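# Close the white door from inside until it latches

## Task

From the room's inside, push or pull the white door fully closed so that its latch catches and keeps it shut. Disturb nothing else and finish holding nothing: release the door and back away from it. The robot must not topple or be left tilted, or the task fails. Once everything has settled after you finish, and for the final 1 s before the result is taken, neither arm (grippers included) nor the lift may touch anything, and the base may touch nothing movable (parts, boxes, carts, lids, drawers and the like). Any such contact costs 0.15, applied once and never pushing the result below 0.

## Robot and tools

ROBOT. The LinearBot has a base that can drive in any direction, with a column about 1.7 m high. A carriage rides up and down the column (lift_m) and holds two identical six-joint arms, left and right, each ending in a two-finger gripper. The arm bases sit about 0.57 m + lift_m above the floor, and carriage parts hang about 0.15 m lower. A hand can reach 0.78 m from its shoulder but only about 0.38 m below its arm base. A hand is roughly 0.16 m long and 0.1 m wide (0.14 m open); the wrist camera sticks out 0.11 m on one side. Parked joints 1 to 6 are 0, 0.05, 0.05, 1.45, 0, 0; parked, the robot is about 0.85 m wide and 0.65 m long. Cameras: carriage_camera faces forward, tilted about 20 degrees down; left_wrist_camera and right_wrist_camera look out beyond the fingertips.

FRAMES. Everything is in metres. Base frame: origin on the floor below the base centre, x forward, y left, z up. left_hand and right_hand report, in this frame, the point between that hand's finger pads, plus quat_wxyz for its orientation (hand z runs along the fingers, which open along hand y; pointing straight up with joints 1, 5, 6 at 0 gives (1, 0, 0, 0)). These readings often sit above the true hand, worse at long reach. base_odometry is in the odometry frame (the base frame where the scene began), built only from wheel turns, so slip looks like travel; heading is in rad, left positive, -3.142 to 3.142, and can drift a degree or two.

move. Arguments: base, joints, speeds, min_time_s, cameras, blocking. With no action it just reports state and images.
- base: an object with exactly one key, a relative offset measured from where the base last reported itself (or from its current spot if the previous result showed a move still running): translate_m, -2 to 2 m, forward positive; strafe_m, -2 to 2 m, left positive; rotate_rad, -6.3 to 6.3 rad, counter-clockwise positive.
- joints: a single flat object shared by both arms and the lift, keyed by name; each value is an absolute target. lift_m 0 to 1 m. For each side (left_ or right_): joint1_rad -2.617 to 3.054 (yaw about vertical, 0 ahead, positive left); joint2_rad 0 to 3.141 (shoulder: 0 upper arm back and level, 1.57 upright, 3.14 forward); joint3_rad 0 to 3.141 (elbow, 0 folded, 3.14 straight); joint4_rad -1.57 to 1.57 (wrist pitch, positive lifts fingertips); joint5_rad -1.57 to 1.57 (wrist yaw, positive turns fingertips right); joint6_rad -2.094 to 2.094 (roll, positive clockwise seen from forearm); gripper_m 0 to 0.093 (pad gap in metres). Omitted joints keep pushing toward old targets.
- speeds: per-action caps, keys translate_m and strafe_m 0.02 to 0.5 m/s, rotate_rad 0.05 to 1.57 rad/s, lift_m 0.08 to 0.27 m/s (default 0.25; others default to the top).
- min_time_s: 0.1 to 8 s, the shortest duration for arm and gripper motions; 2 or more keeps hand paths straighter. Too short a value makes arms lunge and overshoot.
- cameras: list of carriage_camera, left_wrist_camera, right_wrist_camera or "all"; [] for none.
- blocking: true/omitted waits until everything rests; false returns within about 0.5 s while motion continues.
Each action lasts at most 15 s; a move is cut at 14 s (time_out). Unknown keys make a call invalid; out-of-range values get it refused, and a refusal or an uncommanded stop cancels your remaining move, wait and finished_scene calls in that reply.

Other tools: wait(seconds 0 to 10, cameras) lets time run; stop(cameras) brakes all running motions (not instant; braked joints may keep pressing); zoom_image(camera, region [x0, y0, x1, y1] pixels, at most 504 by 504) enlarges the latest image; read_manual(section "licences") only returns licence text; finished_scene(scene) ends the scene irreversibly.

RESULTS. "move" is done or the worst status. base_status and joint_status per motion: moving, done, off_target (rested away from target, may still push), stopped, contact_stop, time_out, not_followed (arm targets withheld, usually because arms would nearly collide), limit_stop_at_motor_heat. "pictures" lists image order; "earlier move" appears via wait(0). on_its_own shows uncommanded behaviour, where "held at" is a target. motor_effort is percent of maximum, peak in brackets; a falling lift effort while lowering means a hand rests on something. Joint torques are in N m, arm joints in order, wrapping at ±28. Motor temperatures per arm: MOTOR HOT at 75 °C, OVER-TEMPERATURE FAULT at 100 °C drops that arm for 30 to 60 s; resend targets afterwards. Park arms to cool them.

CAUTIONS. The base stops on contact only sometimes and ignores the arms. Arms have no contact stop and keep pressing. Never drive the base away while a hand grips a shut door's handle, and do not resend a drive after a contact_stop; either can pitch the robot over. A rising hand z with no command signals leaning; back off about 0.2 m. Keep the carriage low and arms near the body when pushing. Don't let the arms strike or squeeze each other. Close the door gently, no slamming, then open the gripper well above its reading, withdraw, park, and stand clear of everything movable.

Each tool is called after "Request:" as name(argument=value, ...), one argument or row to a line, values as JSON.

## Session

Request:
move(
  joints={"left_gripper_m": 0.0, "right_gripper_m": 0.0},
  cameras=["carriage_camera"],
)

Scene clock: 0.73 s.
Joint torques (N m): left_arm=[-0.17 3.88 5.61 -0.11 0.08 0.04] | right_arm=[-0.12 3.85 6.01 -0.22 -0.1 -0.06]
Motor temperatures (°C): left_arm=[29 31 34 29 27 30 27] | right_arm=[30 32 32 29 29 29 31]
move: done
base_odometry: x=+0.000 y=+0.000 heading=+0.000
base_status: not commanded
joint_positions: lift_m=+0.300 left_joint1_rad=-0.008 left_joint2_rad=+0.051 left_joint3_rad=+0.041 left_joint4_rad=+1.440 left_joint5_rad=+0.011 left_joint6_rad=+0.011 left_gripper_m=+0.00066 right_joint1_rad=+0.018 right_joint2_rad=+0.067 right_joint3_rad=+0.063 right_joint4_rad=+1.446 right_joint5_rad=+0.039 right_joint6_rad=-0.006 right_gripper_m=+0.00010
joint_status: all done
motor_effort: lift_m=+18(18) drive_wheels=+1(4)
left_hand: x=+0.2522 y=+0.2949 z=+1.3106 quat_wxyz=(+0.997, +0.006, +0.071, +0.001) (m; base frame)
right_hand: x=+0.2488 y=-0.3033 z=+1.3166 quat_wxyz=(+0.998, +0.018, +0.064, +0.005) (m; base frame)
pictures: carriage_camera
Images, in order (width x height): carriage_camera 672x504.

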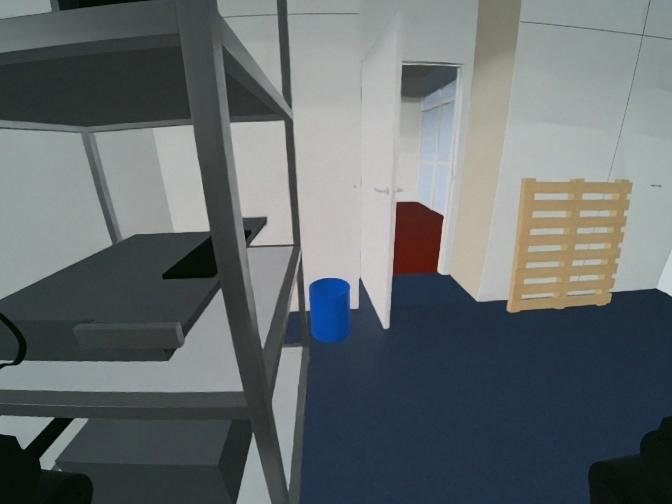

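Request:
move(
  base={"rotate_rad": 0.05},
)

Request:
move(
  base={"strafe_m": -0.64},
)

Request:
move(
  base={"translate_m": 1.11},
  joints={"left_joint2_rad": 2.3, "left_joint3_rad": 2.1, "left_joint4_rad": 0.2},
  min_time_s=3.2,
  cameras=["carriage_camera"],
)

Request:
move(
  base={"strafe_m": -0.42},
  speeds={"strafe_m": 0.25},
  cameras=["carriage_camera"],
)

Request:
move(
  base={"strafe_m": 0.43},
  joints={"left_joint2_rad": 0.05, "left_joint3_rad": 0.05, "left_joint4_rad": 1.45, "right_joint2_rad": 1.9, "right_joint3_rad": 1.55, "right_joint4_rad": 0.35},
  min_time_s=2.3,
  cameras=["carriage_camera"],
)

Scene clock: 35.90 s.
Joint torques (N m): left_arm=[-0.1 3.79 5.59 -0.09 0.1 0.04] | right_arm=[-0.13 3.88 6.04 -0.21 -0.11 -0.04]
move: done
base_odometry: x=+0.000 y=+0.000 heading=+0.050
base_status: done
joint_positions: lift_m=+0.300 left_joint1_rad=-0.008 left_joint2_rad=+0.051 left_joint3_rad=+0.041 left_joint4_rad=+1.440 left_joint5_rad=+0.011 left_joint6_rad=+0.011 left_gripper_m=+0.00066 right_joint1_rad=+0.018 right_joint2_rad=+0.067 right_joint3_rad=+0.063 right_joint4_rad=+1.446 right_joint5_rad=+0.039 right_joint6_rad=-0.006 right_gripper_m=+0.00010
joint_status: not commanded
motor_effort: lift_m=+18(18) drive_wheels=-2(6)
left_hand: x=+0.2522 y=+0.2949 z=+1.3106 quat_wxyz=(+0.997, +0.006, +0.071, +0.001) (m; base frame)
right_hand: x=+0.2488 y=-0.3033 z=+1.3166 quat_wxyz=(+0.998, +0.018, +0.064, +0.005) (m; base frame)
pictures: none

Scene clock: 39.47 s.
Joint torques (N m): left_arm=[-0.38 3.96 5.56 -0.11 0.1 0.04] | right_arm=[0.01 3.82 6.08 -0.21 -0.11 -0.04]
move: done
base_odometry: x=+0.031 y=-0.639 heading=+0.049
base_status: done
joint_positions: lift_m=+0.300 left_joint1_rad=-0.007 left_joint2_rad=+0.051 left_joint3_rad=+0.041 left_joint4_rad=+1.440 left_joint5_rad=+0.011 left_joint6_rad=+0.011 left_gripper_m=+0.00066 right_joint1_rad=+0.019 right_joint2_rad=+0.067 right_joint3_rad=+0.063 right_joint4_rad=+1.446 right_joint5_rad=+0.039 right_joint6_rad=-0.006 right_gripper_m=+0.00010
joint_status: not commanded
motor_effort: lift_m=+18(18) drive_wheels=-2(18)
left_hand: x=+0.2522 y=+0.2949 z=+1.3106 quat_wxyz=(+0.997, +0.006, +0.071, +0.001) (m; base frame)
right_hand: x=+0.2488 y=-0.3032 z=+1.3166 quat_wxyz=(+0.998, +0.018, +0.064, +0.005) (m; base frame)
pictures: none

Scene clock: 43.97 s.
Joint torques (N m): left_arm=[-0.31 -13.53 9.85 1.92 0.11 0.03] | right_arm=[-0.17 3.85 6.05 -0.2 -0.1 -0.06]
move: done
base_odometry: x=+1.140 y=-0.585 heading=+0.049
base_status: done
joint_positions: lift_m=+0.300 left_joint1_rad=-0.007 left_joint2_rad=+2.291 left_joint3_rad=+2.070 left_joint4_rad=+0.206 left_joint5_rad=+0.011 left_joint6_rad=+0.011 left_gripper_m=+0.00066 right_joint1_rad=+0.019 right_joint2_rad=+0.067 right_joint3_rad=+0.063 right_joint4_rad=+1.445 right_joint5_rad=+0.039 right_joint6_rad=-0.006 right_gripper_m=+0.00010
joint_status: all done
motor_effort: lift_m=+18(18) drive_wheels=-1(16)
left_hand: x=+0.9095 y=+0.2900 z=+1.1933 quat_wxyz=(+0.702, +0.011, +0.713, -0.003) (m; base frame)
right_hand: x=+0.2491 y=-0.3032 z=+1.3165 quat_wxyz=(+0.998, +0.018, +0.065, +0.005) (m; base frame)
pictures: carriage_camera
Images, in order (width x height): carriage_camera 672x504.

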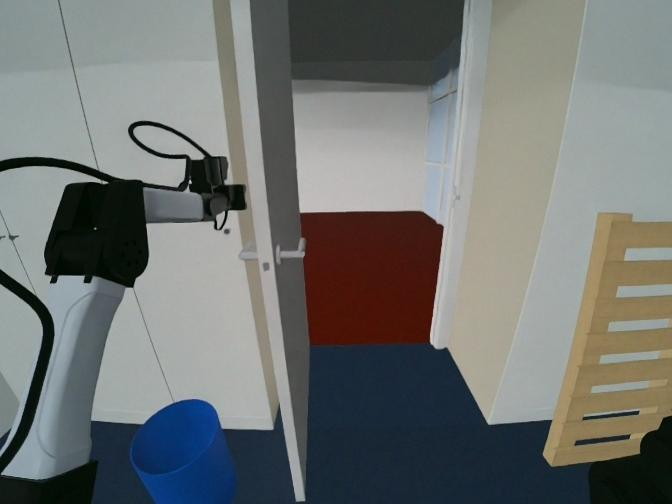

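Scene clock: 46.93 s.
Joint torques (N m): left_arm=[-0.06 -13.93 9.77 1.95 0.27 0.08] | right_arm=[-0.29 3.81 6.12 -0.2 -0.09 -0.04]
move: done
base_odometry: x=+1.161 y=-1.005 heading=+0.049
base_status: done
joint_positions: lift_m=+0.300 left_joint1_rad=-0.008 left_joint2_rad=+2.291 left_joint3_rad=+2.070 left_joint4_rad=+0.204 left_joint5_rad=-0.002 left_joint6_rad=+0.008 left_gripper_m=+0.00065 right_joint1_rad=+0.019 right_joint2_rad=+0.067 right_joint3_rad=+0.063 right_joint4_rad=+1.445 right_joint5_rad=+0.039 right_joint6_rad=-0.006 right_gripper_m=+0.00010
joint_status: not commanded
motor_effort: lift_m=+18(18) drive_wheels=+0(14)
left_hand: x=+0.9095 y=+0.2921 z=+1.1931 quat_wxyz=(+0.701, +0.005, +0.713, +0.001) (m; base frame)
right_hand: x=+0.2491 y=-0.3032 z=+1.3165 quat_wxyz=(+0.998, +0.018, +0.065, +0.005) (m; base frame)
pictures: carriage_camera
Images, in order (width x height): carriage_camera 672x504.

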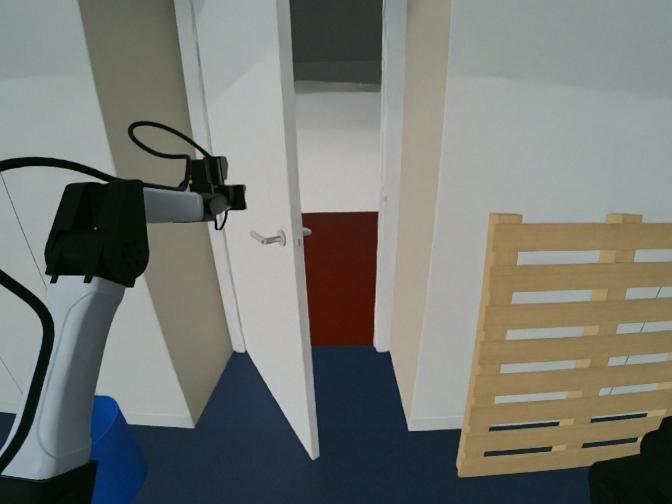

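Scene clock: 49.87 s.
Joint torques (N m): left_arm=[0.05 3.08 4.64 0.09 0.21 0.06] | right_arm=[-0.29 -9.66 11.07 2.14 -0.08 -0.04]
move: done
base_odometry: x=+1.140 y=-0.575 heading=+0.049
base_status: done
joint_positions: lift_m=+0.300 left_joint1_rad=-0.011 left_joint2_rad=+0.057 left_joint3_rad=+0.057 left_joint4_rad=+1.434 left_joint5_rad=+0.002 left_joint6_rad=+0.008 left_gripper_m=+0.00065 right_joint1_rad=+0.020 right_joint2_rad=+1.890 right_joint3_rad=+1.520 right_joint4_rad=+0.360 right_joint5_rad=+0.037 right_joint6_rad=-0.006 right_gripper_m=+0.00010
joint_status: all done
motor_effort: lift_m=+18(18) drive_wheels=+1(17)
left_hand: x=+0.2502 y=+0.2964 z=+1.3150 quat_wxyz=(+0.998, +0.002, +0.068, -0.001) (m; base frame)
right_hand: x=+0.8159 y=-0.2914 z=+1.2097 quat_wxyz=(+0.703, +0.004, +0.711, -0.008) (m; base frame)
pictures: carriage_camera
Images, in order (width x height): carriage_camera 672x504.

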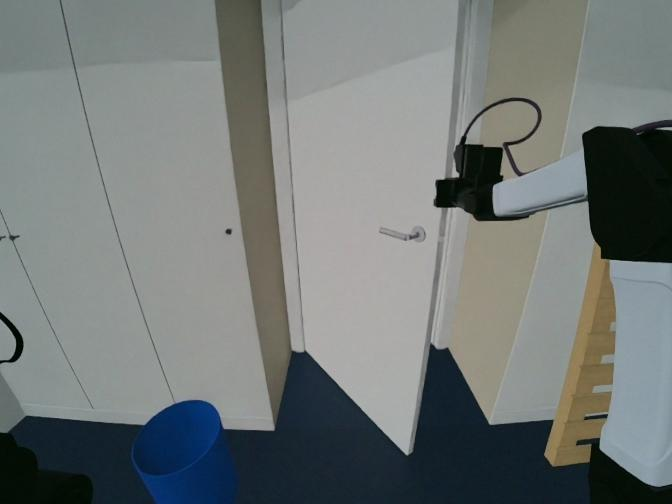

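Request:
move(
  base={"translate_m": 0.4},
  speeds={"translate_m": 0.27},
  joints={"right_joint1_rad": 0.19, "right_joint2_rad": 2.3, "right_joint3_rad": 2.1, "right_joint4_rad": 0.2},
  min_time_s=1.0,
)

Request:
move(
  base={"translate_m": 0.24},
  speeds={"translate_m": 0.25},
  joints={"right_joint1_rad": -0.2},
  min_time_s=1.5,
  cameras=["carriage_camera"],
)

Request:
move(
  base={"translate_m": 0.09},
  speeds={"translate_m": 0.13},
)

Request:
move(
  base={"translate_m": -0.2},
  speeds={"translate_m": 0.3},
  joints={"right_joint1_rad": 0.0, "right_joint2_rad": 1.0, "right_joint3_rad": 0.8, "right_joint4_rad": 1.0},
  cameras=["carriage_camera"],
)

Scene clock: 61.63 s.
Joint torques (N m): left_arm=[0.06 3.02 4.53 -0.01 0.2 0.07] | right_arm=[-0.51 -12.55 10.96 2.18 0.05 -0.02]
Motor temperatures (°C): left_arm=[29 34 37 30 27 30 28] | right_arm=[30 37 36 31 29 29 31]
move: done
base_odometry: x=+1.539 y=-0.556 heading=+0.049
base_status: done
joint_positions: lift_m=+0.300 left_joint1_rad=-0.011 left_joint2_rad=+0.057 left_joint3_rad=+0.057 left_joint4_rad=+1.440 left_joint5_rad=+0.002 left_joint6_rad=+0.008 left_gripper_m=+0.00065 right_joint1_rad=+0.195 right_joint2_rad=+2.285 right_joint3_rad=+2.071 right_joint4_rad=+0.205 right_joint5_rad=+0.026 right_joint6_rad=-0.009 right_gripper_m=+0.00010
joint_status: all done
motor_effort: lift_m=+17(18) drive_wheels=-2(14)
left_hand: x=+0.2487 y=+0.2965 z=+1.3152 quat_wxyz=(+0.998, +0.002, +0.065, -0.001) (m; base frame)
right_hand: x=+0.8959 y=-0.1675 z=+1.1982 quat_wxyz=(+0.702, -0.063, +0.707, +0.056) (m; base frame)
pictures: none

Scene clock: 63.90 s.
Joint torques (N m): left_arm=[0.18 3 4.55 -0.04 0.2 0.07] | right_arm=[-0.24 -13 10.73 2.33 0.06 -0.01]
move: done
base_odometry: x=+1.779 y=-0.544 heading=+0.050
base_status: done
joint_positions: lift_m=+0.300 left_joint1_rad=-0.011 left_joint2_rad=+0.057 left_joint3_rad=+0.057 left_joint4_rad=+1.445 left_joint5_rad=+0.002 left_joint6_rad=+0.008 left_gripper_m=+0.00065 right_joint1_rad=-0.199 right_joint2_rad=+2.291 right_joint3_rad=+2.073 right_joint4_rad=+0.196 right_joint5_rad=+0.025 right_joint6_rad=-0.009 right_gripper_m=+0.00009
joint_status: all done
motor_effort: lift_m=+18(18) drive_wheels=+0(16)
left_hand: x=+0.2476 y=+0.2965 z=+1.3154 quat_wxyz=(+0.998, +0.002, +0.063, -0.001) (m; base frame)
right_hand: x=+0.8947 y=-0.4389 z=+1.1926 quat_wxyz=(+0.694, +0.077, +0.711, -0.082) (m; base frame)
pictures: carriage_camera
Images, in order (width x height): carriage_camera 672x504.

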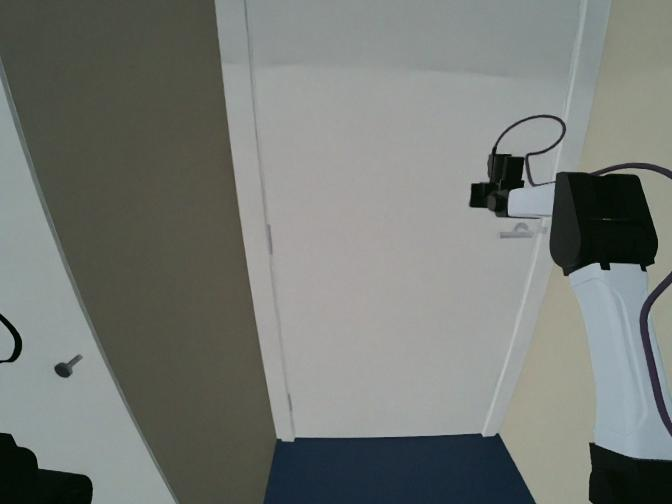

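Scene clock: 65.40 s.
Joint torques (N m): left_arm=[0.13 3.12 4.68 -0.09 0.19 0.08] | right_arm=[-0.25 -2.77 10.88 5.46 -0.52 -0.02]
move: done
base_odometry: x=+1.869 y=-0.539 heading=+0.049
base_status: done
joint_positions: lift_m=+0.300 left_joint1_rad=-0.011 left_joint2_rad=+0.056 left_joint3_rad=+0.056 left_joint4_rad=+1.448 left_joint5_rad=+0.002 left_joint6_rad=+0.008 left_gripper_m=+0.00065 right_joint1_rad=-0.199 right_joint2_rad=+2.184 right_joint3_rad=+2.071 right_joint4_rad=-0.094 right_joint5_rad=+0.085 right_joint6_rad=-0.009 right_gripper_m=+0.00009
joint_status: not commanded
motor_effort: lift_m=+18(19) drive_wheels=+11(15)
left_hand: x=+0.2470 y=+0.2964 z=+1.3150 quat_wxyz=(+0.998, +0.002, +0.062, -0.001) (m; base frame)
right_hand: x=+0.8633 y=-0.4432 z=+1.1912 quat_wxyz=(+0.623, +0.100, +0.770, -0.098) (m; base frame)
pictures: none

Scene clock: 67.50 s.
Joint torques (N m): left_arm=[0.13 3.21 4.68 -0.05 0.18 0.11] | right_arm=[0.57 -2.21 6.2 1.31 -0.18 -0.02]
move: done
base_odometry: x=+1.669 y=-0.549 heading=+0.049
base_status: done
joint_positions: lift_m=+0.300 left_joint1_rad=-0.011 left_joint2_rad=+0.056 left_joint3_rad=+0.056 left_joint4_rad=+1.448 left_joint5_rad=+0.002 left_joint6_rad=+0.008 left_gripper_m=+0.00065 right_joint1_rad=-0.007 right_joint2_rad=+1.004 right_joint3_rad=+0.811 right_joint4_rad=+0.993 right_joint5_rad=+0.048 right_joint6_rad=-0.009 right_gripper_m=+0.00009
joint_status: all done
motor_effort: lift_m=+18(18) drive_wheels=+1(10)
left_hand: x=+0.2469 y=+0.2964 z=+1.3150 quat_wxyz=(+0.998, +0.002, +0.061, -0.001) (m; base frame)
right_hand: x=+0.5180 y=-0.3078 z=+1.4066 quat_wxyz=(+0.926, +0.022, +0.376, -0.017) (m; base frame)
pictures: carriage_camera
Images, in order (width x height): carriage_camera 672x504.

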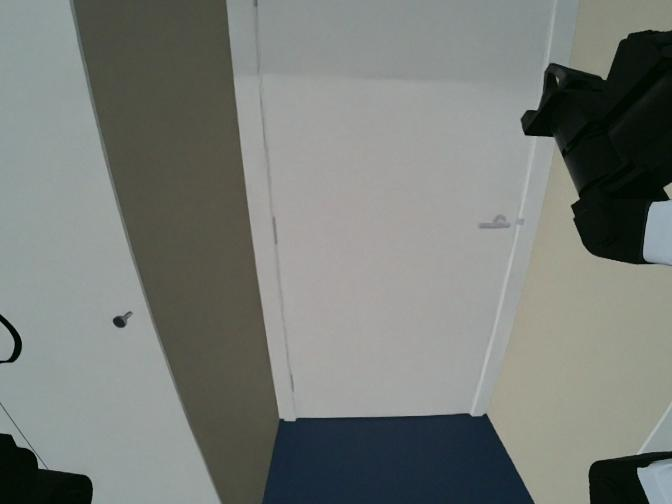

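Request:
zoom_image(
  camera="carriage_camera",
  region=[380, 100, 620, 440],
)

Scaled by 1.482 from the camera's 672x504 image, which has a finer 960x720 frame.

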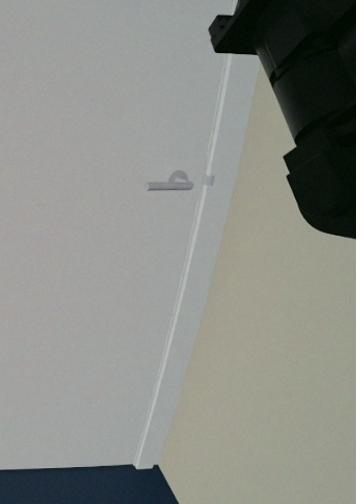

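Request:
finished_scene(
  scene=3,
)

The scene is finished: the task was done.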